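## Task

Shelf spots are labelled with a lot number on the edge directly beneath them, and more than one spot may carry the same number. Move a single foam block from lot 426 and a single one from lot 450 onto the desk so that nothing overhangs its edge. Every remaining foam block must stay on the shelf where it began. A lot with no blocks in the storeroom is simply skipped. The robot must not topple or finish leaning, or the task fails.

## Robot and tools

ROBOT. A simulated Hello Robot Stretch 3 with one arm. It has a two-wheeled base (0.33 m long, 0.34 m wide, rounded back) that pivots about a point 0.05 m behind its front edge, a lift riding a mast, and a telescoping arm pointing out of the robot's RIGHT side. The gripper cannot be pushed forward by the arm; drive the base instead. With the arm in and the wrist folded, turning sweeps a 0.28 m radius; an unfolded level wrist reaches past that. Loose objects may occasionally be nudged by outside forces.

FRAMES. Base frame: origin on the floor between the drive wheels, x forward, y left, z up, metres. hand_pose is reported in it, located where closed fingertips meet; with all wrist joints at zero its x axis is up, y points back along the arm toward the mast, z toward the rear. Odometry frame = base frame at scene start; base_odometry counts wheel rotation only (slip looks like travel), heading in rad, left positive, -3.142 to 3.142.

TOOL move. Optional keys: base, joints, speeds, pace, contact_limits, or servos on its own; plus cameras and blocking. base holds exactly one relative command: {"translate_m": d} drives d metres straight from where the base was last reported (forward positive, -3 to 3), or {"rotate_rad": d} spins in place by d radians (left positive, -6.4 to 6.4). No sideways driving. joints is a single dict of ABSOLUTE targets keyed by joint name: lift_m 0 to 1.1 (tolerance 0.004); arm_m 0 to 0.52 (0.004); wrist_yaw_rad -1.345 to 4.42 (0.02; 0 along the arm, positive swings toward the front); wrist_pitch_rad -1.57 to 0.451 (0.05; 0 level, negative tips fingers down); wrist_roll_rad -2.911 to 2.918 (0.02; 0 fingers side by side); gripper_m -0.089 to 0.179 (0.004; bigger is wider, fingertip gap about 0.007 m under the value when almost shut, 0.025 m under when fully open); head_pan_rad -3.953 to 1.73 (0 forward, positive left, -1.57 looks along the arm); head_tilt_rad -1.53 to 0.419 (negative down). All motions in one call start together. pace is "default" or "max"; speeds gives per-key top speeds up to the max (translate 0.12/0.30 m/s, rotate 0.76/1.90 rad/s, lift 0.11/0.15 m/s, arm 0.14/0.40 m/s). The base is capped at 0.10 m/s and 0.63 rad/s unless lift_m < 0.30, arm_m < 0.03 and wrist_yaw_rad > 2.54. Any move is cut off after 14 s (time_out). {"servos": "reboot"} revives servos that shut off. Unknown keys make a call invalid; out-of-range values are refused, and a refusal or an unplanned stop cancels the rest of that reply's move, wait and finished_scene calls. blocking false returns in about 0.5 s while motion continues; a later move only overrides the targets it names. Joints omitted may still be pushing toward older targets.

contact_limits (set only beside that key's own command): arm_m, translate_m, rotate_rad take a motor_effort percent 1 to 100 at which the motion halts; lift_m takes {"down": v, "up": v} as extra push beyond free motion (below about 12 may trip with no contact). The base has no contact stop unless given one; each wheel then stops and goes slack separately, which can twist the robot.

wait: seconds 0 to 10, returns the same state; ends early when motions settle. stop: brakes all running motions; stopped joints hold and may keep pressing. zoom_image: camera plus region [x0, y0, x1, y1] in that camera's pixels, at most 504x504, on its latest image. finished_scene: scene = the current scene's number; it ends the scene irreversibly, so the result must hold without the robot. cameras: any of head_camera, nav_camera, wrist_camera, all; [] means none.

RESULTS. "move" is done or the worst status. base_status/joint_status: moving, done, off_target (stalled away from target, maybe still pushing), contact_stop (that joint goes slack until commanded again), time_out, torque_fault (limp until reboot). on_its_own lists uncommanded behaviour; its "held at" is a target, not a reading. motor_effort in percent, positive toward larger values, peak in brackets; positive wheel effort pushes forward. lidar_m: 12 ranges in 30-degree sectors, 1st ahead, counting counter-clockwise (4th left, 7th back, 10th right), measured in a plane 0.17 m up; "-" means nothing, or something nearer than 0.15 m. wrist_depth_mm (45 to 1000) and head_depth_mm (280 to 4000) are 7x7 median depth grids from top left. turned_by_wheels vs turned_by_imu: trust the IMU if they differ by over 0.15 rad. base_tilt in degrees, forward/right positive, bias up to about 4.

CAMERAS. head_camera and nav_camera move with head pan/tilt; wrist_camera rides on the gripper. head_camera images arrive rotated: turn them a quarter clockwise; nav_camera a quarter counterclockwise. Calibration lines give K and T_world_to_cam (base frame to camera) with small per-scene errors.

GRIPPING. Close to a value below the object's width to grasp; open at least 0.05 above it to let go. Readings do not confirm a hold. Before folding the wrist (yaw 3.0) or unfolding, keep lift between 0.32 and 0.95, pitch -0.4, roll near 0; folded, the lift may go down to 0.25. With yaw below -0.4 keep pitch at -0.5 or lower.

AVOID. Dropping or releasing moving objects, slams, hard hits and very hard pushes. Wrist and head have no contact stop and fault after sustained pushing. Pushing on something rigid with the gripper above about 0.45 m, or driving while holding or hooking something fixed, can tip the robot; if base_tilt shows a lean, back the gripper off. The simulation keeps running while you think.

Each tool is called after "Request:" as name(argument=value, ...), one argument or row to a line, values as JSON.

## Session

Request:
move(
  joints={"head_pan_rad": -1.57, "head_tilt_rad": -0.35},
  pace="max",
  cameras=["head_camera", "nav_camera"],
)

Request:
move(
  joints={"head_pan_rad": -3.14},
  pace="max",
  cameras=["head_camera", "nav_camera"],
)

Request:
move(
  joints={"head_pan_rad": 1.2},
  pace="max",
  cameras=["head_camera", "nav_camera"],
)

Request:
move(
  joints={"head_pan_rad": 0.0},
  pace="max",
  cameras=["head_camera", "nav_camera"],
)

Scene clock: 2.07 s.
move: done
base_odometry: x=+0.000 y=+0.000 heading=+0.000
turned_by_wheels: +0.000
turned_by_imu: +0.000
base_tilt: forward=-0.3 right=-1.2
lidar_m: 0.85 0.78 0.78 0.97 1.18 1.17 1.58 1.49 1.13 1.38 3.13 1.32
head_depth_mm: 1536 1585 1636 1681 1231 952 1342 / 1682 1752 1809 1844 1226 1726 1505 / 1869 1953 2023 2031 1218 1778 1502 / 2093 2201 2315 2034 1360 1847 1486 / 2411 2541 2677 1981 2266 1903 1485 / 2811 2990 3196 3062 2658 1895 1472 / 2854 2970 3158 3286 2598 1887 1469
base_status: not commanded
joint_positions: lift_m=+0.306 arm_m=+0.001 wrist_yaw_rad=+2.853 wrist_pitch_rad=-0.337 wrist_roll_rad=+0.000 gripper_m=+0.037 head_pan_rad=-1.578 head_tilt_rad=-0.353
joint_status: all done
measured_speeds: translate_m=+0.000 rotate_rad=+0.000 lift_m=+0.000 arm_m=+0.000 wrist_yaw_rad=+0.000 wrist_pitch_rad=+0.000 wrist_roll_rad=+0.000 head_pan_rad=+0.024 head_tilt_rad=+0.000
motor_effort: left_wheel=-0.1(0.5) right_wheel=+0.2(1.2) lift_m=+26.5(27.3) arm_m=-11.3(11.3) wrist_yaw_rad=+0.3(2.2) wrist_pitch_rad=+2.1(2.2) wrist_roll_rad=+0.0(0.3) gripper_m=+0.2(1.0) head_pan_rad=+3.5(5.8) head_tilt_rad=-0.5(6.7)
hand_pose: x=+0.0453 y=+0.0786 z=+0.3376 quat_wxyz=(+0.218, +0.707, +0.017, +0.673) (m; base frame)
wrist_depth_mm: 137 - - 955 795 679 601 / 137 - - - 839 721 631 / 146 - - - 904 758 664 / 155 208 900 900 900 813 706 / 170 182 753 689 712 703 698 / 588 194 127 577 130 586 584 / 513 205 319 505 491 499 500
pictures: head_camera (sideways), nav_camera (sideways)
camera_calibration:
head_camera: T_world_to_cam=[[-0.0440957, 0.296085, -0.954143, 1.25753], [0.997177, -0.0450509, -0.0600646, 0.0717414], [-0.0607692, -0.954098, -0.293263, 0.33763], [0, 0, 0, 1]] pos_world=[0.00443027, -0.0469707, 1.30318]
nav_camera: T_world_to_cam=[[0.0146704, -0.320902, 0.946999, -1.18957], [-0.999888, -0.00766538, 0.0128922, 0.0394904], [0.00312198, -0.947081, -0.320979, 0.370969], [0, 0, 0, 1]] pos_world=[0.0557791, -0.0300943, 1.24508]

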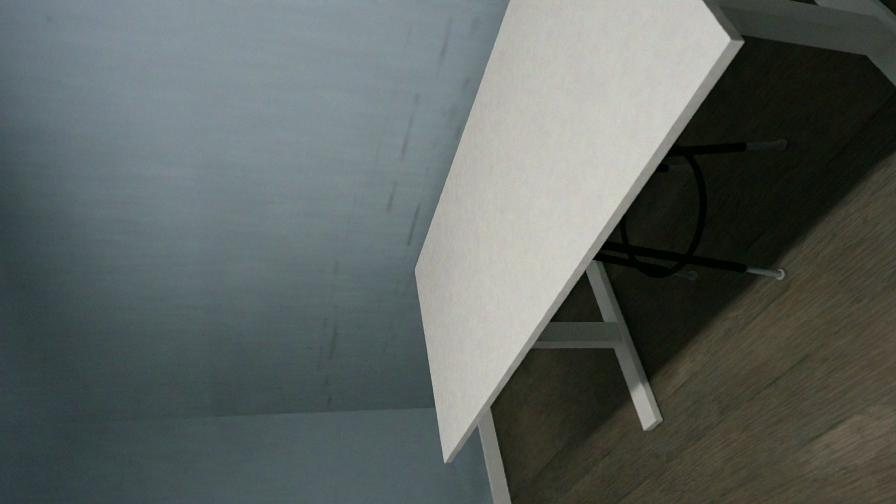

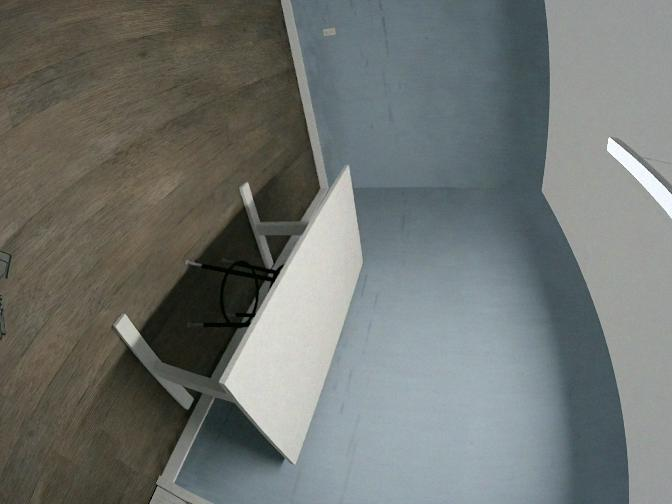

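Scene clock: 4.13 s.
move: done
base_odometry: x=+0.000 y=+0.000 heading=+0.000
turned_by_wheels: +0.000
turned_by_imu: +0.000
base_tilt: forward=-0.2 right=-1.2
lidar_m: 0.85 0.78 0.78 0.97 1.18 1.17 1.58 1.49 1.13 1.38 3.11 1.32
head_depth_mm: 1561 1619 1728 1772 1631 1770 1468 / 1429 1509 1668 1788 1811 1831 1505 / 1829 1902 1606 1697 1779 1813 1499 / 1708 1819 1939 2084 2239 1911 1492 / 1583 1668 1773 1881 2003 1907 1485 / 1445 1520 1605 1700 1801 1832 1475 / 1347 1413 1479 1560 1658 1731 1473
base_status: not commanded
joint_positions: lift_m=+0.306 arm_m=+0.001 wrist_yaw_rad=+2.853 wrist_pitch_rad=-0.337 wrist_roll_rad=+0.000 gripper_m=+0.037 head_pan_rad=-3.148 head_tilt_rad=-0.353
joint_status: all done
measured_speeds: translate_m=+0.000 rotate_rad=+0.000 lift_m=+0.000 arm_m=+0.000 wrist_yaw_rad=+0.000 wrist_pitch_rad=+0.000 wrist_roll_rad=+0.000 head_pan_rad=+0.024 head_tilt_rad=+0.000
motor_effort: left_wheel=-0.3(0.8) right_wheel=+0.5(1.2) lift_m=+25.8(27.1) arm_m=-12.5(13.0) wrist_yaw_rad=+0.0(1.9) wrist_pitch_rad=+2.1(2.2) wrist_roll_rad=-0.3(0.3) gripper_m=+0.3(0.9) head_pan_rad=+4.1(4.6) head_tilt_rad=+4.0(4.7)
hand_pose: x=+0.0453 y=+0.0786 z=+0.3376 quat_wxyz=(+0.218, +0.707, +0.017, +0.673) (m; base frame)
wrist_depth_mm: 138 - - 943 795 694 604 / 137 - - - 846 722 632 / 146 - - - 902 763 663 / 155 208 920 912 886 795 684 / 171 182 744 687 710 706 691 / 586 194 127 572 129 590 579 / 522 204 317 506 491 499 500
pictures: head_camera (sideways), nav_camera (sideways)
camera_calibration:
head_camera: T_world_to_cam=[[0.29605, 0.0443364, -0.954143, 1.25545], [-0.0442403, -0.997214, -0.0600646, 0.078094], [-0.954148, 0.0599937, -0.293263, 0.34308], [0, 0, 0, 1]] pos_world=[-0.040872, 0.00163157, 1.30318]
nav_camera: T_world_to_cam=[[-0.320891, -0.0149312, 0.946999, -1.18752], [-0.00847813, 0.999881, 0.0128922, 0.0334428], [-0.947078, -0.0038918, -0.320979, 0.376765], [0, 0, 0, 1]] pos_world=[-0.0239539, -0.0497036, 1.24508]

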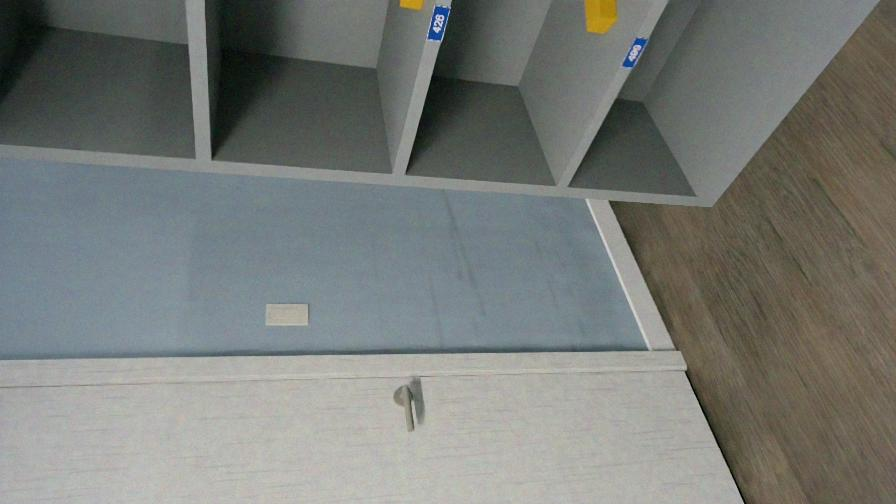

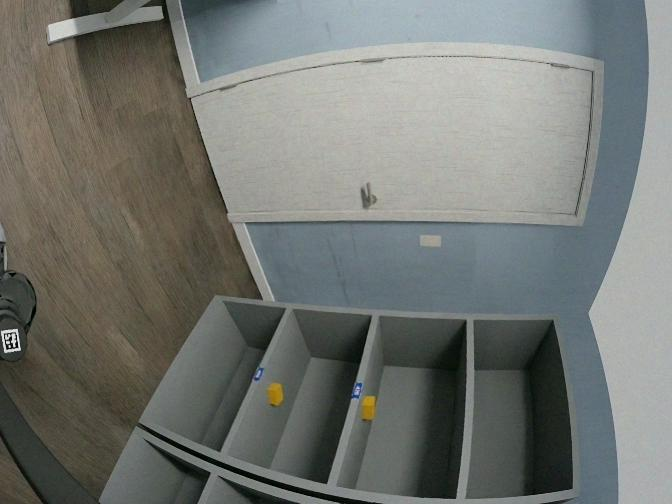

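Scene clock: 7.20 s.
move: done
base_odometry: x=+0.000 y=+0.000 heading=+0.000
turned_by_wheels: +0.000
turned_by_imu: +0.000
base_tilt: forward=-0.2 right=-1.1
lidar_m: 0.85 0.78 0.78 0.97 1.18 1.17 1.58 1.49 1.13 1.39 3.14 1.32
head_depth_mm: 636 665 695 730 765 809 853 / 670 701 733 774 817 862 915 / 708 741 780 824 869 925 988 / 750 789 831 880 935 994 1066 / 794 840 892 949 1012 1084 1166 / 852 900 962 1026 1095 1196 1288 / 911 971 1039 1112 1198 1305 1388
base_status: not commanded
joint_positions: lift_m=+0.306 arm_m=+0.001 wrist_yaw_rad=+2.853 wrist_pitch_rad=-0.337 wrist_roll_rad=+0.000 gripper_m=+0.037 head_pan_rad=+1.208 head_tilt_rad=-0.350
joint_status: all done
measured_speeds: translate_m=+0.000 rotate_rad=+0.000 lift_m=+0.000 arm_m=+0.000 wrist_yaw_rad=+0.000 wrist_pitch_rad=+0.000 wrist_roll_rad=+0.000 head_pan_rad=-0.024 head_tilt_rad=+0.000
motor_effort: left_wheel=+0.0(0.6) right_wheel=+0.4(1.5) lift_m=+26.9(27.4) arm_m=-12.5(12.9) wrist_yaw_rad=+0.4(2.2) wrist_pitch_rad=+2.1(2.1) wrist_roll_rad=+0.0(0.3) gripper_m=+0.5(1.2) head_pan_rad=-3.3(7.2) head_tilt_rad=+5.4(6.3)
hand_pose: x=+0.0453 y=+0.0786 z=+0.3376 quat_wxyz=(+0.218, +0.707, +0.017, +0.673) (m; base frame)
wrist_depth_mm: 138 - - 947 800 680 605 / 137 - - - 852 717 633 / 146 - - - 891 769 667 / 155 209 901 905 878 806 696 / 170 182 749 684 707 701 703 / 579 195 127 575 130 587 582 / 507 204 318 505 493 510 500
pictures: head_camera (sideways), nav_camera (sideways)
camera_calibration:
head_camera: T_world_to_cam=[[-0.0605903, -0.2903, -0.955015, 1.25877], [-0.919247, 0.389091, -0.0599526, 0.0832861], [0.388992, 0.874262, -0.290433, 0.331203], [0, 0, 0, 1]] pos_world=[0.0239942, 0.0434563, 1.30333]
nav_camera: T_world_to_cam=[[0.0968156, 0.303359, 0.947945, -1.1913], [0.940165, -0.340474, 0.0129367, 0.027598], [0.326676, 0.889972, -0.31817, 0.36534], [0, 0, 0, 1]] pos_world=[-0.0299576, 0.045646, 1.24517]

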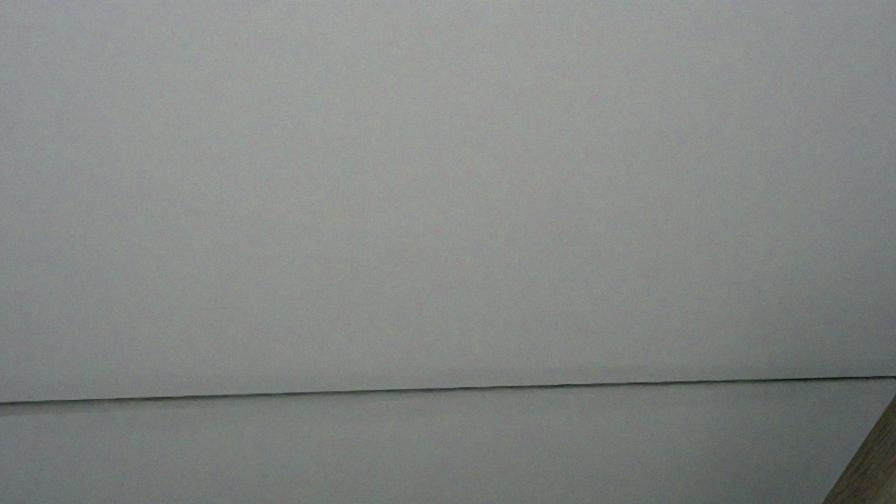

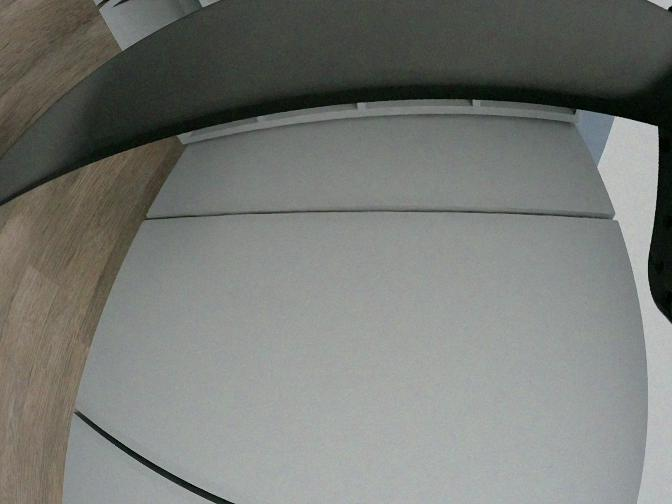

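Scene clock: 8.13 s.
move: done
base_odometry: x=+0.000 y=+0.000 heading=+0.000
turned_by_wheels: +0.000
turned_by_imu: +0.000
base_tilt: forward=-0.3 right=-1.3
lidar_m: 0.85 0.78 0.78 0.97 1.18 1.17 1.58 1.49 1.14 1.39 3.11 1.32
head_depth_mm: 1172 1279 1403 1546 1727 1845 1518 / 1045 1126 1224 1327 1458 1622 1511 / 947 1010 1083 1172 1274 1390 1451 / 860 914 975 1047 1126 1218 1323 / 790 835 884 941 1005 1079 1167 / 729 766 809 856 910 968 1039 / 680 712 748 788 831 883 945
base_status: not commanded
joint_positions: lift_m=+0.306 arm_m=+0.001 wrist_yaw_rad=+2.853 wrist_pitch_rad=-0.337 wrist_roll_rad=+0.000 gripper_m=+0.037 head_pan_rad=-0.033 head_tilt_rad=-0.350
joint_status: all done
measured_speeds: all 0
motor_effort: left_wheel=-0.3(0.7) right_wheel=+0.0(1.3) lift_m=+26.5(27.0) arm_m=-12.4(12.7) wrist_yaw_rad=-0.7(1.6) wrist_pitch_rad=+2.1(2.1) wrist_roll_rad=-0.1(0.3) gripper_m=+0.7(0.9) head_pan_rad=+2.5(4.6) head_tilt_rad=+4.8(5.7)
hand_pose: x=+0.0453 y=+0.0786 z=+0.3376 quat_wxyz=(+0.218, +0.707, +0.017, +0.673) (m; base frame)
wrist_depth_mm: 138 - - 942 793 684 601 / 137 - - - 848 725 629 / 146 - - - 910 758 665 / 155 208 915 903 886 798 702 / 171 182 747 686 715 705 690 / 585 195 127 573 129 584 589 / 512 204 316 510 493 503 504
pictures: head_camera (sideways), nav_camera (sideways)
camera_calibration:
head_camera: T_world_to_cam=[[-0.29402, -0.0366688, -0.955095, 1.2603], [0.0705366, 0.995707, -0.0599423, 0.0772349], [0.953193, -0.0849934, -0.290172, 0.327422], [0, 0, 0, 1]] pos_world=[0.0530087, -0.00286107, 1.30334]
nav_camera: T_world_to_cam=[[0.318106, 0.00662237, 0.948032, -1.19277], [-0.0177537, -0.999759, 0.0129408, 0.0334359], [0.947889, -0.0209476, -0.317911, 0.361214], [0, 0, 0, 1]] pos_world=[0.0376291, 0.0488934, 1.24518]

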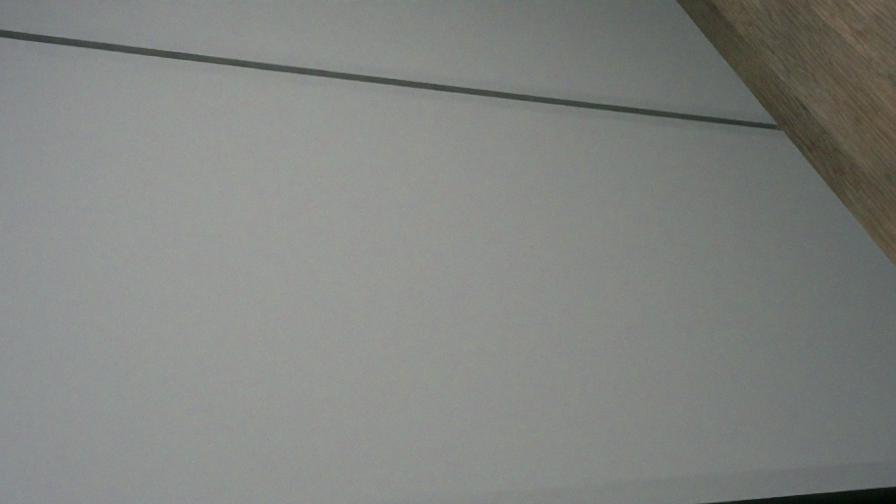

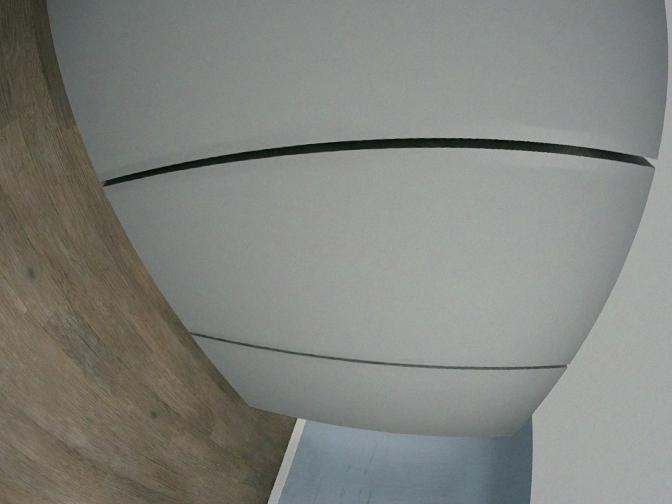

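Request:
move(
  joints={"head_pan_rad": -3.65, "head_tilt_rad": -0.3},
  pace="max",
  cameras=["head_camera", "nav_camera"],
)

Scene clock: 52.53 s.
move: done
base_odometry: x=+0.000 y=+0.000 heading=+0.000
turned_by_wheels: +0.000
turned_by_imu: +0.000
base_tilt: forward=-0.3 right=-1.3
lidar_m: 0.85 0.78 0.78 0.97 1.18 1.17 1.58 1.49 1.14 1.39 3.12 1.32
head_depth_mm: 1295 1370 1468 1481 1601 1362 1500 / 1022 1055 1106 1174 1362 1336 1442 / 1468 1509 1596 1530 1669 1405 1426 / 1509 1573 1668 1701 1771 1792 1485 / 1581 1634 1749 1773 1755 1847 1522 / 1615 1691 1783 1808 1748 1907 1554 / 1426 1484 1553 1576 1618 1713 1550
base_status: not commanded
joint_positions: lift_m=+0.306 arm_m=+0.001 wrist_yaw_rad=+2.853 wrist_pitch_rad=-0.337 wrist_roll_rad=+0.000 gripper_m=+0.037 head_pan_rad=-3.658 head_tilt_rad=-0.299
joint_status: all done
measured_speeds: translate_m=+0.000 rotate_rad=+0.000 lift_m=+0.000 arm_m=+0.000 wrist_yaw_rad=+0.000 wrist_pitch_rad=+0.000 wrist_roll_rad=+0.000 head_pan_rad=+0.024 head_tilt_rad=+0.000
motor_effort: left_wheel=-0.4(0.6) right_wheel=+1.0(1.4) lift_m=+26.6(27.0) arm_m=-11.9(12.7) wrist_yaw_rad=-0.1(1.9) wrist_pitch_rad=+2.1(2.1) wrist_roll_rad=-0.1(0.4) gripper_m=+0.5(1.1) head_pan_rad=+3.6(5.1) head_tilt_rad=+4.5(9.3)
hand_pose: x=+0.0453 y=+0.0786 z=+0.3376 quat_wxyz=(+0.218, +0.707, +0.017, +0.673) (m; base frame)
wrist_depth_mm: 137 - - 944 804 680 603 / 137 - - - 853 728 622 / 146 - - - 910 762 664 / 155 208 916 905 904 802 695 / 171 182 744 697 710 712 691 / 589 194 127 581 130 589 583 / 513 205 319 506 489 506 499
pictures: head_camera (sideways), nav_camera (sideways)
camera_calibration:
head_camera: T_world_to_cam=[[0.235146, -0.0803725, -0.968631, 1.27475], [-0.528277, -0.847092, -0.0579572, 0.0783072], [-0.815861, 0.525334, -0.241649, 0.275059], [0, 0, 0, 1]] pos_world=[-0.0339745, 0.0242905, 1.30577]
nav_camera: T_world_to_cam=[[-0.242768, 0.118335, 0.96284, -1.20869], [0.481439, 0.876373, 0.0136809, 0.0294265], [-0.842188, 0.46687, -0.269726, 0.309421], [0, 0, 0, 1]] pos_world=[-0.0470069, -0.0272181, 1.24683]

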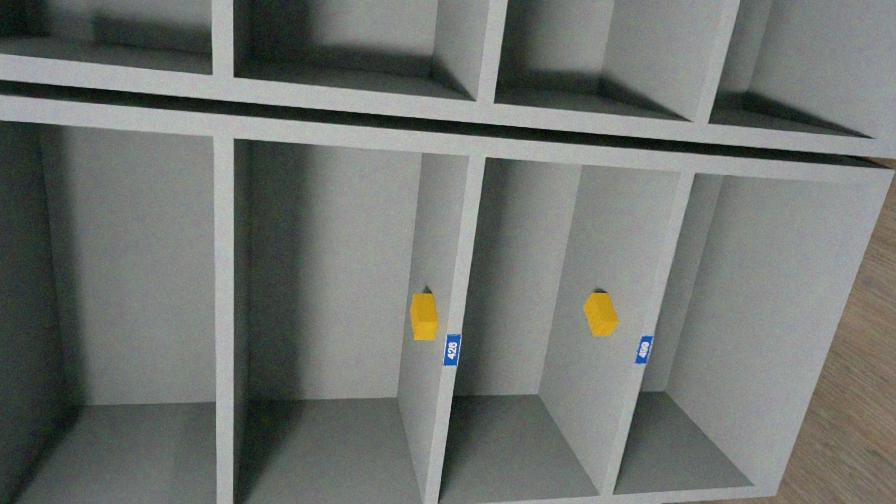

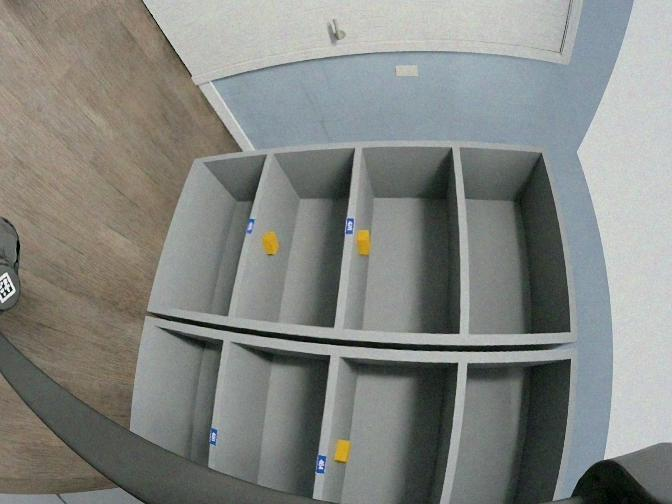

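Request:
zoom_image(
  camera="head_camera",
  region=[432, 330, 472, 370],
)

Request:
zoom_image(
  camera="head_camera",
  region=[624, 330, 664, 370],
)

Request:
move(
  joints={"head_pan_rad": -3.95, "head_tilt_rad": -0.4},
  pace="max",
  cameras=["head_camera", "nav_camera"],
)

Scaled by 12.600 from the camera's 896x504 image, which has a finer 1280x720 frame.

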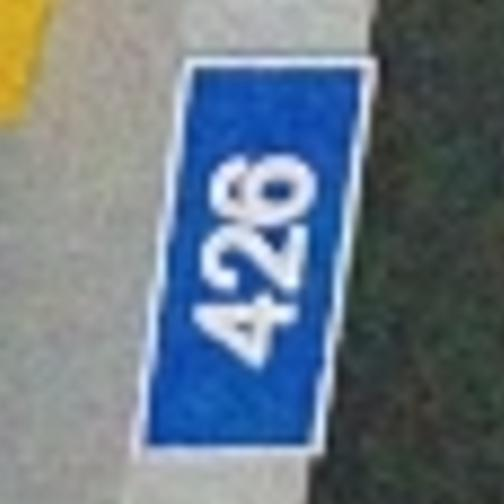

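Scaled by 12.600 from the camera's 896x504 image, which has a finer 1280x720 frame.

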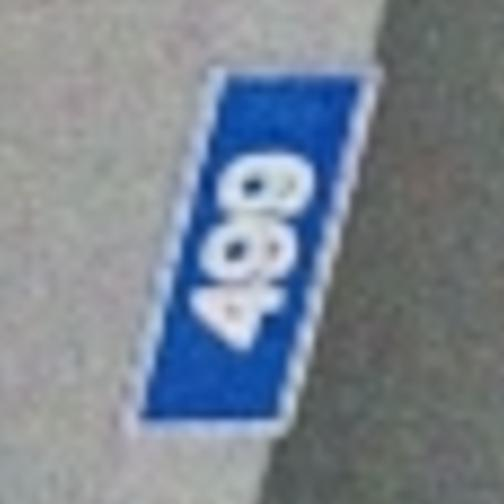

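Scene clock: 58.47 s.
move: done
base_odometry: x=+0.000 y=+0.000 heading=+0.000
turned_by_wheels: +0.000
turned_by_imu: +0.000
base_tilt: forward=-0.3 right=-1.2
lidar_m: 0.85 0.78 0.78 0.97 1.18 1.17 1.58 1.49 1.14 1.38 3.13 1.32
head_depth_mm: - - - - - - - / - - - - - - - / 1373 1462 1546 1684 1646 - - / 1364 1282 1530 1663 1467 1650 1431 / 1010 1073 1209 1253 1377 1530 1429 / 1405 1498 1575 1726 1520 1690 1422 / 1412 1509 1581 1735 1516 1680 1413
base_status: not commanded
joint_positions: lift_m=+0.306 arm_m=+0.001 wrist_yaw_rad=+2.853 wrist_pitch_rad=-0.337 wrist_roll_rad=+0.000 gripper_m=+0.037 head_pan_rad=-3.952 head_tilt_rad=-0.397
joint_status: all done
measured_speeds: all 0
motor_effort: left_wheel=+0.2(0.5) right_wheel=+0.4(1.0) lift_m=+25.8(26.9) arm_m=-12.0(12.7) wrist_yaw_rad=-0.5(1.7) wrist_pitch_rad=+2.1(2.1) wrist_roll_rad=+0.0(0.3) gripper_m=+0.4(0.9) head_pan_rad=-3.0(5.3) head_tilt_rad=-4.1(5.1)
hand_pose: x=+0.0453 y=+0.0786 z=+0.3376 quat_wxyz=(+0.218, +0.707, +0.017, +0.673) (m; base frame)
wrist_depth_mm: 138 - - 946 792 686 605 / 137 - - - 833 726 630 / 146 - - - 905 766 677 / 155 209 918 912 893 796 694 / 171 181 756 701 718 696 696 / 582 195 127 567 129 593 592 / 518 204 317 508 488 501 499
pictures: head_camera (sideways), nav_camera (sideways)
camera_calibration:
head_camera: T_world_to_cam=[[0.266176, -0.212485, -0.940213, 1.23744], [-0.746603, -0.662406, -0.0616637, 0.0844568], [-0.6097, 0.718379, -0.334959, 0.395244], [0, 0, 0, 1]] pos_world=[-0.0253427, 0.0349478, 1.30106]
nav_camera: T_world_to_cam=[[-0.262025, 0.250533, 0.931974, -1.16826], [0.713389, 0.700662, 0.0122177, 0.0299182], [-0.649938, 0.668062, -0.362318, 0.428752], [0, 0, 0, 1]] pos_world=[-0.0487951, -0.0147065, 1.24377]

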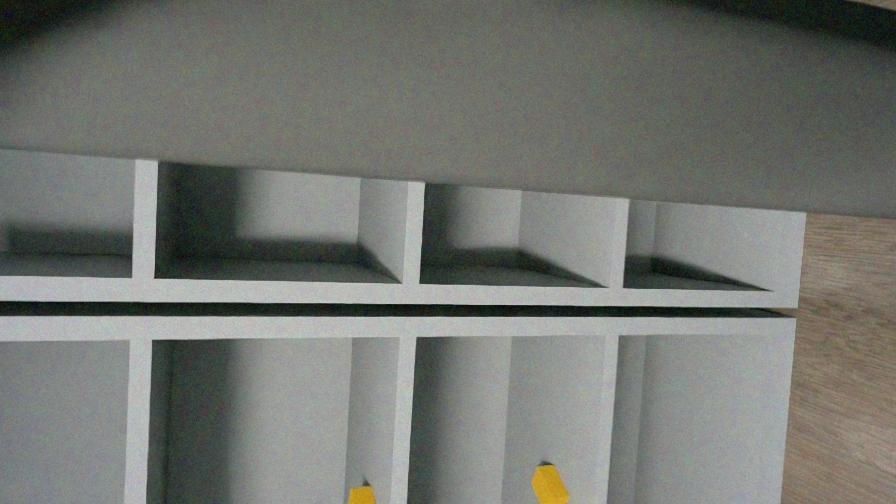

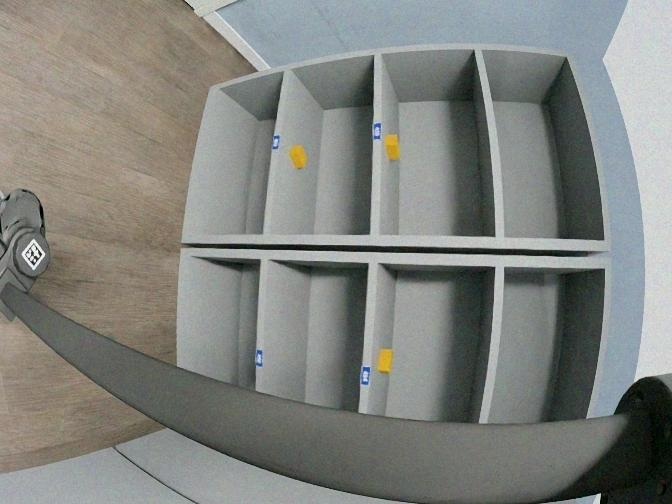

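Request:
zoom_image(
  camera="nav_camera",
  region=[345, 355, 385, 395],
)

Request:
zoom_image(
  camera="nav_camera",
  region=[240, 338, 280, 378],
)

Scaled by 12.600 from the camera's 672x504 image, which has a finer 792x594 frame.

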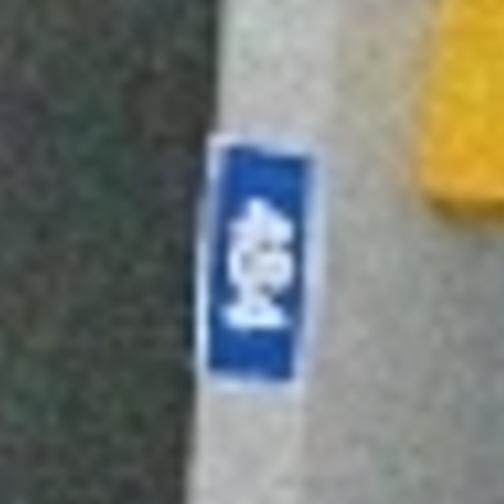

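Scaled by 12.600 from the camera's 672x504 image, which has a finer 792x594 frame.

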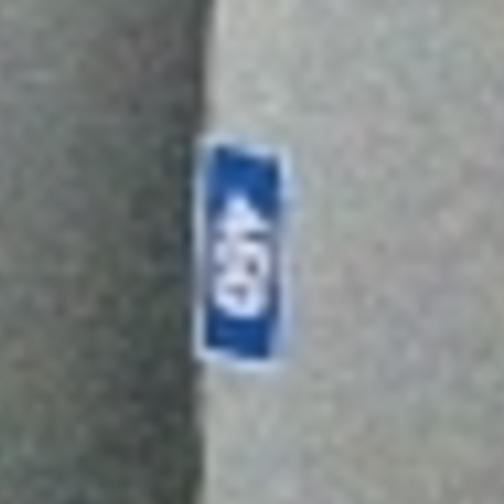

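Request:
move(
  base={"rotate_rad": -0.125},
  joints={"lift_m": 0.27, "head_pan_rad": -1.5, "head_tilt_rad": -0.5},
  pace="max",
  cameras=[],
)

Request:
move(
  base={"translate_m": -0.863},
  pace="max",
  cameras=[],
)

Request:
move(
  base={"rotate_rad": -2.42},
  pace="max",
  cameras=["head_camera"],
)

Scene clock: 154.00 s.
move: done
base_odometry: x=+0.000 y=+0.000 heading=-0.125
turned_by_wheels: -0.125
turned_by_imu: -0.122
base_tilt: forward=-0.2 right=-1.3
lidar_m: 0.90 0.78 0.78 0.89 1.39 1.17 1.58 1.49 1.13 1.39 2.99 1.59
head_depth_mm: 1470 1539 1631 1395 1056 1513 1344 / 1592 1684 1803 1377 1045 1641 1333 / 1759 1881 1977 1362 1894 1635 1310 / 1959 2098 2137 1351 1949 1628 1325 / 2196 2395 2417 1621 2102 1615 1313 / 2526 2788 2799 2660 2076 1605 1310 / 2793 3029 3225 2933 2061 1602 1303
base_status: done
joint_positions: lift_m=+0.270 arm_m=+0.001 wrist_yaw_rad=+2.853 wrist_pitch_rad=-0.339 wrist_roll_rad=+0.000 gripper_m=+0.037 head_pan_rad=-1.492 head_tilt_rad=-0.504
joint_status: all done
measured_speeds: translate_m=+0.000 rotate_rad=+0.000 lift_m=+0.000 arm_m=+0.000 wrist_yaw_rad=+0.000 wrist_pitch_rad=+0.000 wrist_roll_rad=+0.000 head_pan_rad=-0.024 head_tilt_rad=+0.000
motor_effort: left_wheel=+5.4(14.0) right_wheel=-8.8(14.0) lift_m=+29.5(30.1) arm_m=-12.3(12.7) wrist_yaw_rad=-0.3(1.5) wrist_pitch_rad=+2.3(2.4) wrist_roll_rad=+0.1(0.3) gripper_m=+0.1(0.9) head_pan_rad=-3.0(6.1) head_tilt_rad=+1.4(7.2)
hand_pose: x=+0.0452 y=+0.0785 z=+0.3009 quat_wxyz=(+0.218, +0.706, +0.018, +0.673) (m; base frame)
wrist_depth_mm: 138 - - 882 766 675 609 / 137 - - 937 810 724 635 / 146 - - 970 882 762 687 / 155 207 816 818 803 773 739 / 172 182 687 634 655 647 642 / 536 195 127 514 129 537 532 / 472 205 278 442 448 460 459
pictures: none
No camera images: "cameras" was empty.

Scene clock: 158.20 s.
move: done
base_odometry: x=-0.856 y=+0.107 heading=-0.124
turned_by_wheels: +0.000
turned_by_imu: +0.000
base_tilt: forward=-0.3 right=-1.1
lidar_m: 1.60 1.38 1.38 0.66 0.73 0.95 0.72 0.90 0.90 1.04 1.17 2.83
head_depth_mm: 841 891 946 1003 1072 1148 1231 / 946 1003 1058 1110 1193 1290 1318 / 1035 1108 1185 1279 1386 1494 1336 / 1152 1240 1339 1443 1598 1605 1329 / 1307 1411 1542 1546 1880 1626 1318 / 1486 1639 1785 1408 2048 1567 1311 / 1727 1942 2045 1308 1363 1485 1306
base_status: done
joint_positions: lift_m=+0.270 arm_m=+0.001 wrist_yaw_rad=+2.853 wrist_pitch_rad=-0.339 wrist_roll_rad=+0.000 gripper_m=+0.037 head_pan_rad=-1.500 head_tilt_rad=-0.500
joint_status: not commanded
measured_speeds: all 0
motor_effort: left_wheel=-0.9(14.2) right_wheel=-7.5(15.2) lift_m=+26.5(30.1) arm_m=-12.3(13.0) wrist_yaw_rad=-1.1(2.2) wrist_pitch_rad=+2.3(2.5) wrist_roll_rad=-0.2(0.3) gripper_m=+0.4(1.0) head_pan_rad=-3.5(4.0) head_tilt_rad=+4.2(5.2)
hand_pose: x=+0.0452 y=+0.0785 z=+0.3009 quat_wxyz=(+0.218, +0.706, +0.018, +0.673) (m; base frame)
wrist_depth_mm: 137 636 - - - - - / 137 657 - - - - - / 146 709 805 - - - - / 155 206 804 821 822 793 797 / 172 182 681 633 649 638 638 / 530 194 127 515 129 543 533 / 474 205 276 440 454 462 460
pictures: none
No camera images: "cameras" was empty.

Scene clock: 160.77 s.
move: done
base_odometry: x=-0.856 y=+0.107 heading=-2.544
turned_by_wheels: -2.420
turned_by_imu: -2.375
base_tilt: forward=-0.3 right=-1.3
lidar_m: 0.90 0.92 1.17 2.36 2.05 1.45 1.38 1.41 0.66 1.00 0.72 0.74
head_depth_mm: 818 885 964 747 986 947 839 / 820 887 967 738 1157 969 856 / 821 890 967 729 1157 965 853 / 823 890 961 680 1151 935 849 / 825 892 958 672 1141 954 843 / 826 892 961 705 1151 949 842 / 826 894 966 699 1151 941 836
base_status: done
joint_positions: lift_m=+0.270 arm_m=+0.001 wrist_yaw_rad=+2.853 wrist_pitch_rad=-0.339 wrist_roll_rad=+0.000 gripper_m=+0.037 head_pan_rad=-1.500 head_tilt_rad=-0.500
joint_status: not commanded
measured_speeds: all 0
motor_effort: left_wheel=+6.3(14.9) right_wheel=-9.7(15.7) lift_m=+28.4(29.7) arm_m=-12.6(13.4) wrist_yaw_rad=-0.7(1.8) wrist_pitch_rad=+2.3(2.4) wrist_roll_rad=-0.3(0.3) gripper_m=+0.5(1.1) head_pan_rad=-2.7(3.7) head_tilt_rad=+3.2(4.6)
hand_pose: x=+0.0452 y=+0.0785 z=+0.3009 quat_wxyz=(+0.218, +0.706, +0.018, +0.673) (m; base frame)
wrist_depth_mm: 137 - - - - - 872 / 137 - - - - - 866 / 146 - - - - - 874 / 155 206 825 820 813 820 814 / 171 183 694 633 654 642 641 / 536 195 127 507 130 538 538 / 474 204 277 441 452 462 460
pictures: head_camera (sideways)
camera_calibration:
head_camera: T_world_to_cam=[[-0.0766219, 0.427644, -0.900694, 1.18796], [0.99701, 0.0418918, -0.0649255, 0.0780589], [0.00996676, -0.902976, -0.429575, 0.514593], [0, 0, 0, 1]] pos_world=[0.00806969, -0.04663, 1.29612]

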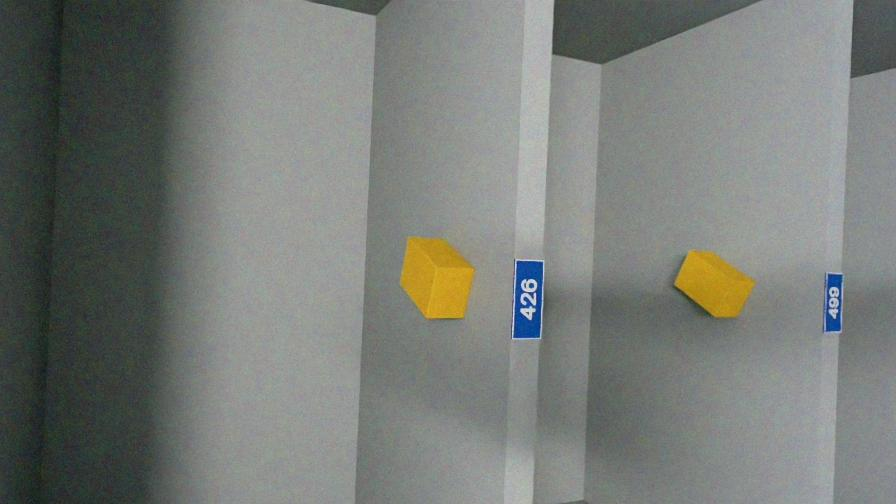

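Request:
zoom_image(
  camera="head_camera",
  region=[376, 218, 496, 338],
)

Scaled by 4.200 from the camera's 896x504 image, which has a finer 1280x720 frame.

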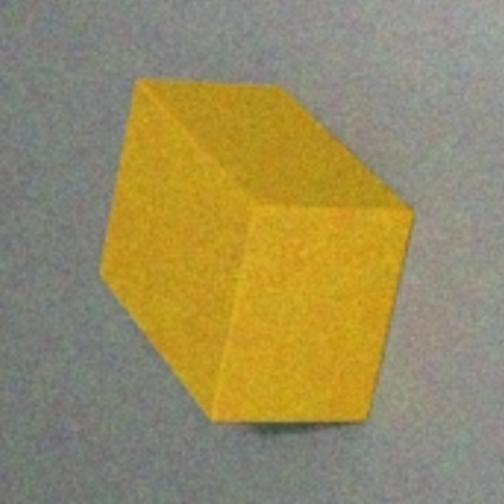

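Request:
move(
  base={"translate_m": 0.146},
  joints={"lift_m": 0.56, "wrist_pitch_rad": -0.4},
  pace="max",
  cameras=[],
)

Request:
move(
  joints={"lift_m": 0.963, "wrist_yaw_rad": -0.307, "wrist_pitch_rad": -0.2, "gripper_m": 0.179},
  pace="max",
  cameras=[],
)

Request:
move(
  joints={"arm_m": 0.165},
  speeds={"arm_m": 0.25},
  cameras=["wrist_camera", "head_camera"],
)

Scene clock: 238.63 s.
move: done
base_odometry: x=-0.977 y=+0.025 heading=-2.544
turned_by_wheels: +0.000
turned_by_imu: +0.000
base_tilt: forward=-0.3 right=-1.3
lidar_m: 0.75 0.77 1.05 1.13 2.28 1.60 1.52 0.80 0.75 0.99 0.63 0.78
head_depth_mm: 815 881 958 746 1151 978 838 / 814 884 961 696 1150 972 831 / 815 881 960 670 1152 936 825 / 814 883 958 719 1150 963 850 / 819 887 954 713 1144 951 842 / 819 888 952 706 1133 947 840 / 803 862 889 698 931 898 834
base_status: done
joint_positions: lift_m=+0.560 arm_m=+0.001 wrist_yaw_rad=+2.853 wrist_pitch_rad=-0.413 wrist_roll_rad=+0.000 gripper_m=+0.037 head_pan_rad=-1.500 head_tilt_rad=-0.500
joint_status: all done
measured_speeds: all 0
motor_effort: left_wheel=+1.1(13.3) right_wheel=+5.1(11.0) lift_m=+26.8(32.8) arm_m=-10.4(11.7) wrist_yaw_rad=+0.2(1.6) wrist_pitch_rad=+2.0(4.4) wrist_roll_rad=+0.1(0.4) gripper_m=+0.8(1.0) head_pan_rad=-1.9(2.7) head_tilt_rad=+1.9(3.1)
hand_pose: x=+0.0428 y=+0.0701 z=+0.5737 quat_wxyz=(+0.243, +0.705, +0.044, +0.664) (m; base frame)
wrist_depth_mm: 137 - - - - 966 709 / 138 - - - - - 732 / 149 - - - - - 750 / 164 180 - - - - 772 / - 192 - 978 - 977 794 / 893 210 127 830 129 862 797 / 760 227 719 759 715 744 747
pictures: none
No camera images: "cameras" was empty.

Scene clock: 242.10 s.
move: done
base_odometry: x=-0.977 y=+0.025 heading=-2.544
turned_by_wheels: +0.000
turned_by_imu: +0.000
base_tilt: forward=-0.4 right=-1.4
lidar_m: 0.75 0.77 1.05 1.13 2.27 1.61 1.52 0.81 0.75 0.99 0.63 0.78
head_depth_mm: 813 878 960 745 1150 - - / 812 883 960 695 1153 - - / 814 881 960 668 1153 996 - / 816 882 960 722 593 926 846 / 816 887 952 713 1142 954 846 / 821 886 952 706 1133 949 841 / 805 864 893 697 929 900 837
base_status: not commanded
joint_positions: lift_m=+0.963 arm_m=+0.001 wrist_yaw_rad=-0.304 wrist_pitch_rad=-0.221 wrist_roll_rad=+0.000 gripper_m=+0.179 head_pan_rad=-1.500 head_tilt_rad=-0.500
joint_status: all done
measured_speeds: all 0
motor_effort: left_wheel=+1.2(1.8) right_wheel=+5.7(6.5) lift_m=+28.0(33.5) arm_m=-9.1(10.4) wrist_yaw_rad=-3.7(8.5) wrist_pitch_rad=+3.5(6.1) wrist_roll_rad=-0.2(0.3) gripper_m=+0.7(84.2) head_pan_rad=-1.3(2.5) head_tilt_rad=+0.9(2.1)
hand_pose: x=-0.0948 y=-0.3790 z=+1.0219 quat_wxyz=(+0.683, -0.029, -0.706, -0.184) (m; base frame)
wrist_depth_mm: 600 640 685 735 767 557 424 / 626 674 710 767 726 562 432 / 489 487 399 475 475 471 452 / 321 320 326 348 382 541 488 / 285 290 - - 877 641 521 / 116 140 843 848 850 688 121 / 118 710 734 725 720 677 110
pictures: none
No camera images: "cameras" was empty.

Scene clock: 244.57 s.
move: done
base_odometry: x=-0.977 y=+0.025 heading=-2.544
turned_by_wheels: +0.000
turned_by_imu: +0.000
base_tilt: forward=-0.3 right=-1.1
lidar_m: 0.75 0.77 1.05 1.12 2.26 1.60 1.52 0.81 0.75 0.99 0.63 0.78
head_depth_mm: 815 880 960 310 594 946 836 / 814 879 958 376 - 913 831 / 813 879 961 717 300 878 829 / 816 881 959 721 1147 956 849 / 817 886 952 712 1143 952 846 / 821 888 954 704 1133 945 838 / 803 866 890 697 930 899 835
base_status: not commanded
joint_positions: lift_m=+0.963 arm_m=+0.165 wrist_yaw_rad=-0.304 wrist_pitch_rad=-0.221 wrist_roll_rad=+0.000 gripper_m=+0.179 head_pan_rad=-1.500 head_tilt_rad=-0.500
joint_status: all done
measured_speeds: all 0
motor_effort: left_wheel=+1.3(1.9) right_wheel=+5.7(6.4) lift_m=+24.0(28.4) arm_m=+12.8(14.1) wrist_yaw_rad=-3.3(4.3) wrist_pitch_rad=+3.5(3.6) wrist_roll_rad=-0.1(0.3) gripper_m=+0.7(1.2) head_pan_rad=-1.1(1.8) head_tilt_rad=-0.2(1.0)
hand_pose: x=-0.0948 y=-0.5434 z=+1.0219 quat_wxyz=(+0.683, -0.029, -0.706, -0.184) (m; base frame)
wrist_depth_mm: 469 495 533 570 620 542 415 / 490 524 568 607 665 559 428 / 480 481 525 473 471 468 420 / 319 318 296 295 313 312 308 / 238 226 236 235 235 233 244 / 118 141 190 188 204 216 121 / 118 162 169 191 700 672 110
pictures: head_camera (sideways), wrist_camera
camera_calibration:
head_camera: T_world_to_cam=[[-0.0766219, 0.427643, -0.900694, 1.18796], [0.99701, 0.0418919, -0.0649255, 0.0780589], [0.00996687, -0.902976, -0.429575, 0.514593], [0, 0, 0, 1]] pos_world=[0.0080697, -0.04663, 1.29612]
wrist_camera: T_world_to_cam=[[-0.965454, 0.259976, -0.0176593, 0.0744422], [0.12228, 0.392171, -0.911729, 1.18897], [-0.230102, -0.882391, -0.410413, 0.0842891], [0, 0, 0, 1]] pos_world=[-0.0541215, -0.411256, 1.11992]

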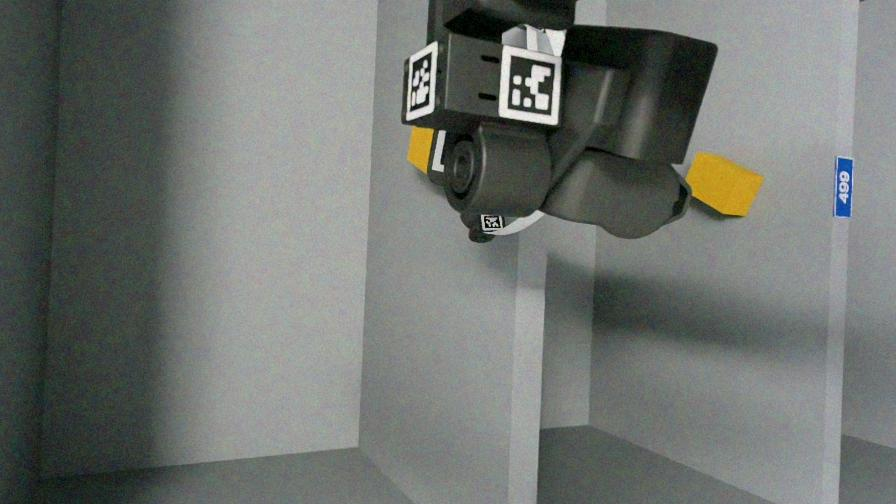

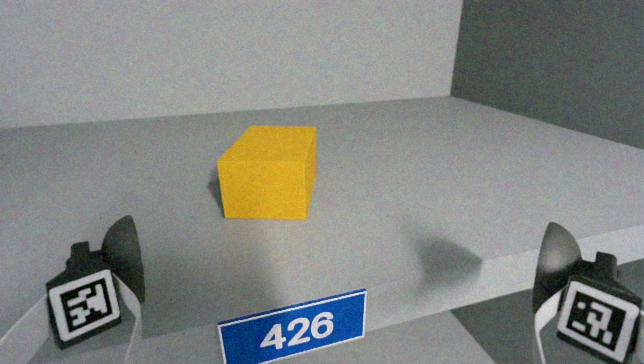

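Request:
move(
  base={"translate_m": 0.019},
  joints={"wrist_yaw_rad": -0.33},
  cameras=[],
)

Request:
move(
  joints={"arm_m": 0.302},
  contact_limits={"arm_m": 40},
  cameras=["wrist_camera"],
)

Scene clock: 280.53 s.
move: done
base_odometry: x=-0.993 y=+0.014 heading=-2.544
turned_by_wheels: +0.000
turned_by_imu: +0.000
base_tilt: forward=-0.4 right=-1.3
lidar_m: 0.74 0.75 1.02 1.12 2.30 1.62 1.54 0.81 0.76 0.99 0.62 0.76
head_depth_mm: 814 877 954 310 587 947 839 / 813 881 958 376 - 913 830 / 813 880 961 727 300 877 828 / 816 882 958 721 1145 957 846 / 817 884 951 712 1138 953 845 / 818 884 952 704 1122 950 839 / 754 817 836 698 833 884 826
base_status: done
joint_positions: lift_m=+0.963 arm_m=+0.165 wrist_yaw_rad=-0.327 wrist_pitch_rad=-0.221 wrist_roll_rad=+0.000 gripper_m=+0.179 head_pan_rad=-1.500 head_tilt_rad=-0.500
joint_status: all done
measured_speeds: all 0
motor_effort: left_wheel=+3.9(8.9) right_wheel=+4.6(10.4) lift_m=+26.7(27.0) arm_m=+10.0(11.2) wrist_yaw_rad=-2.5(4.8) wrist_pitch_rad=+3.4(3.6) wrist_roll_rad=-0.2(0.3) gripper_m=+0.9(1.0) head_pan_rad=-0.1(1.0) head_tilt_rad=-1.5(2.0)
hand_pose: x=-0.1002 y=-0.5416 z=+1.0219 quat_wxyz=(+0.681, -0.037, -0.706, -0.192) (m; base frame)
wrist_depth_mm: 463 494 533 575 629 551 426 / 487 521 560 602 671 563 432 / 481 480 477 525 466 467 421 / 318 318 297 294 313 313 310 / 237 227 237 234 234 234 247 / 119 141 189 189 205 221 121 / 118 161 172 193 700 675 110
pictures: none
No camera images: "cameras" was empty.

Scene clock: 282.80 s.
move: done
base_odometry: x=-0.993 y=+0.014 heading=-2.544
turned_by_wheels: +0.000
turned_by_imu: +0.000
base_tilt: forward=-0.4 right=-1.2
lidar_m: 0.73 0.75 1.02 1.12 2.30 1.62 1.54 0.81 0.76 0.99 0.62 0.76
head_depth_mm: 812 876 943 336 1168 975 837 / 814 881 923 399 1150 972 833 / 814 882 947 412 1156 929 831 / 815 881 959 721 1149 959 847 / 818 883 951 712 1138 954 844 / 819 887 953 704 1119 948 841 / 755 816 837 698 833 885 825
base_status: not commanded
joint_positions: lift_m=+0.963 arm_m=+0.302 wrist_yaw_rad=-0.327 wrist_pitch_rad=-0.221 wrist_roll_rad=+0.000 gripper_m=+0.179 head_pan_rad=-1.500 head_tilt_rad=-0.500
joint_status: all done
measured_speeds: all 0
motor_effort: left_wheel=+3.9(4.5) right_wheel=+4.4(5.6) lift_m=+27.9(28.3) arm_m=+12.5(14.6) wrist_yaw_rad=-2.9(4.2) wrist_pitch_rad=+3.5(3.6) wrist_roll_rad=+0.1(0.3) gripper_m=+0.3(1.3) head_pan_rad=-0.1(0.7) head_tilt_rad=-1.7(2.9)
contact_limits: arm_m 40 (drawing in: default 31, maximum 55; extending or still: default 39, maximum 69)
hand_pose: x=-0.1002 y=-0.6786 z=+1.0219 quat_wxyz=(+0.681, -0.037, -0.706, -0.192) (m; base frame)
wrist_depth_mm: 357 378 408 438 480 510 419 / 368 399 426 466 510 539 428 / 390 414 439 469 470 465 417 / 317 315 314 334 312 310 307 / 235 225 235 - 233 234 231 / 119 141 188 - 186 179 121 / 118 152 156 - 150 156 111
pictures: wrist_camera
camera_calibration:
wrist_camera: T_world_to_cam=[[-0.959184, 0.282232, -0.0176593, 0.12014], [0.131316, 0.389239, -0.911729, 1.24158], [-0.250445, -0.876834, -0.410413, -0.034549], [0, 0, 0, 1]] pos_world=[-0.0564552, -0.547471, 1.11992]

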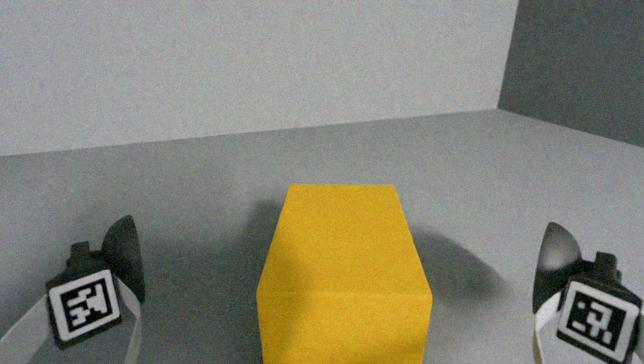

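Request:
move(
  joints={"gripper_m": 0.034},
  cameras=["wrist_camera"],
)

Request:
move(
  joints={"lift_m": 1.04},
  speeds={"lift_m": 0.06},
  cameras=["wrist_camera"],
)

Scene clock: 291.83 s.
move: done
base_odometry: x=-0.993 y=+0.014 heading=-2.544
turned_by_wheels: +0.000
turned_by_imu: +0.000
base_tilt: forward=-0.2 right=-1.4
lidar_m: 0.73 0.75 1.02 1.12 2.30 1.62 1.54 0.81 0.76 1.00 0.62 0.76
head_depth_mm: 812 878 944 336 1167 980 837 / 815 878 926 399 1153 972 834 / 815 884 945 412 1154 929 831 / 815 884 956 720 1147 958 846 / 815 885 953 713 1138 956 841 / 817 883 955 705 1120 949 839 / 756 816 836 697 833 884 824
base_status: not commanded
joint_positions: lift_m=+0.963 arm_m=+0.302 wrist_yaw_rad=-0.327 wrist_pitch_rad=-0.221 wrist_roll_rad=+0.000 gripper_m=+0.035 head_pan_rad=-1.500 head_tilt_rad=-0.500
joint_status: all done
measured_speeds: all 0
motor_effort: left_wheel=+4.1(4.5) right_wheel=+4.8(5.6) lift_m=+29.1(30.0) arm_m=+12.0(13.2) wrist_yaw_rad=-3.1(3.9) wrist_pitch_rad=+3.5(3.6) wrist_roll_rad=-0.1(0.3) gripper_m=-17.0(89.2) head_pan_rad=+0.7(1.2) head_tilt_rad=-3.0(4.3)
contact_limits: arm_m 40 (drawing in: default 31, maximum 55; extending or still: default 39, maximum 69)
hand_pose: x=-0.1002 y=-0.6786 z=+1.0219 quat_wxyz=(+0.681, -0.037, -0.706, -0.192) (m; base frame)
wrist_depth_mm: 354 377 403 442 482 511 417 / 369 395 430 467 514 536 428 / 390 415 436 470 470 464 420 / 318 316 313 335 312 311 309 / 237 236 156 - 153 232 232 / 189 189 127 - 129 179 187 / 157 122 147 - 146 120 155
pictures: wrist_camera
camera_calibration:
wrist_camera: T_world_to_cam=[[-0.959155, 0.28233, -0.0176584, 0.120184], [0.13135, 0.389208, -0.911737, 1.24157], [-0.250538, -0.876816, -0.410395, -0.0345621], [0, 0, 0, 1]] pos_world=[-0.0564655, -0.547467, 1.11993]

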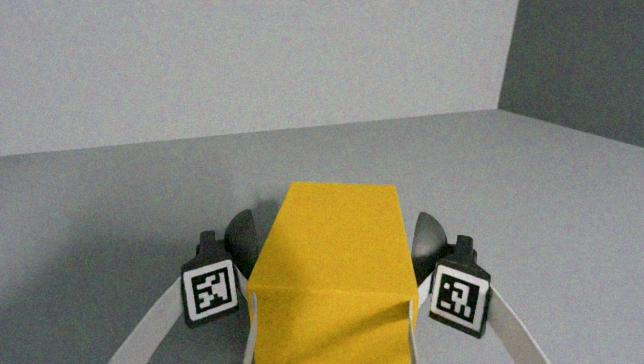

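Scene clock: 293.70 s.
move: done
base_odometry: x=-0.993 y=+0.014 heading=-2.544
turned_by_wheels: +0.000
turned_by_imu: +0.000
base_tilt: forward=-0.4 right=-1.3
lidar_m: 0.74 0.76 1.02 1.12 2.30 1.63 1.55 0.81 0.76 0.99 0.62 0.76
head_depth_mm: 810 870 364 746 1150 974 837 / 815 857 360 655 1148 971 834 / 814 879 383 611 1151 931 829 / 816 881 957 720 1152 959 847 / 817 886 952 713 1141 956 843 / 817 882 954 705 1118 948 840 / 753 818 835 696 833 886 825
base_status: not commanded
joint_positions: lift_m=+1.040 arm_m=+0.302 wrist_yaw_rad=-0.327 wrist_pitch_rad=-0.221 wrist_roll_rad=+0.000 gripper_m=+0.035 head_pan_rad=-1.500 head_tilt_rad=-0.500
joint_status: all done
measured_speeds: all 0
motor_effort: left_wheel=+3.8(4.5) right_wheel=+5.4(5.5) lift_m=+29.6(32.6) arm_m=+12.1(13.3) wrist_yaw_rad=-2.7(4.5) wrist_pitch_rad=+3.5(3.6) wrist_roll_rad=+0.1(0.3) gripper_m=-16.2(16.7) head_pan_rad=+1.6(1.6) head_tilt_rad=-4.2(4.9)
contact_limits: arm_m 40 (drawing in: default 31, maximum 55; extending or still: default 39, maximum 69)
hand_pose: x=-0.1002 y=-0.6786 z=+1.0989 quat_wxyz=(+0.681, -0.037, -0.706, -0.192) (m; base frame)
wrist_depth_mm: 354 378 407 441 483 510 417 / 366 395 427 461 515 539 428 / 390 418 458 497 543 569 435 / 412 440 475 504 500 502 444 / 381 381 156 - 153 374 375 / 302 304 127 - 129 289 300 / 261 235 133 - 234 120 249
pictures: wrist_camera
camera_calibration:
wrist_camera: T_world_to_cam=[[-0.959155, 0.28233, -0.0176585, 0.121543], [0.13135, 0.389208, -0.911737, 1.31178], [-0.250538, -0.876816, -0.410395, -0.00296194], [0, 0, 0, 1]] pos_world=[-0.0564655, -0.547467, 1.19693]

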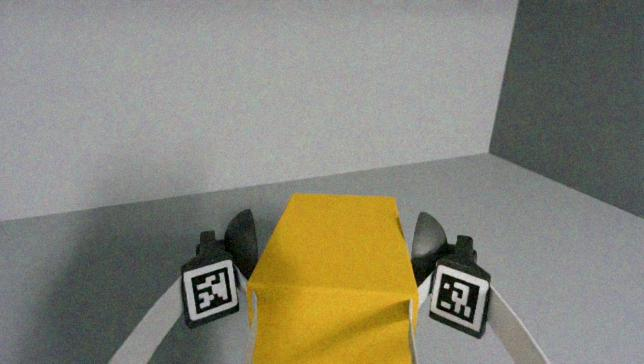

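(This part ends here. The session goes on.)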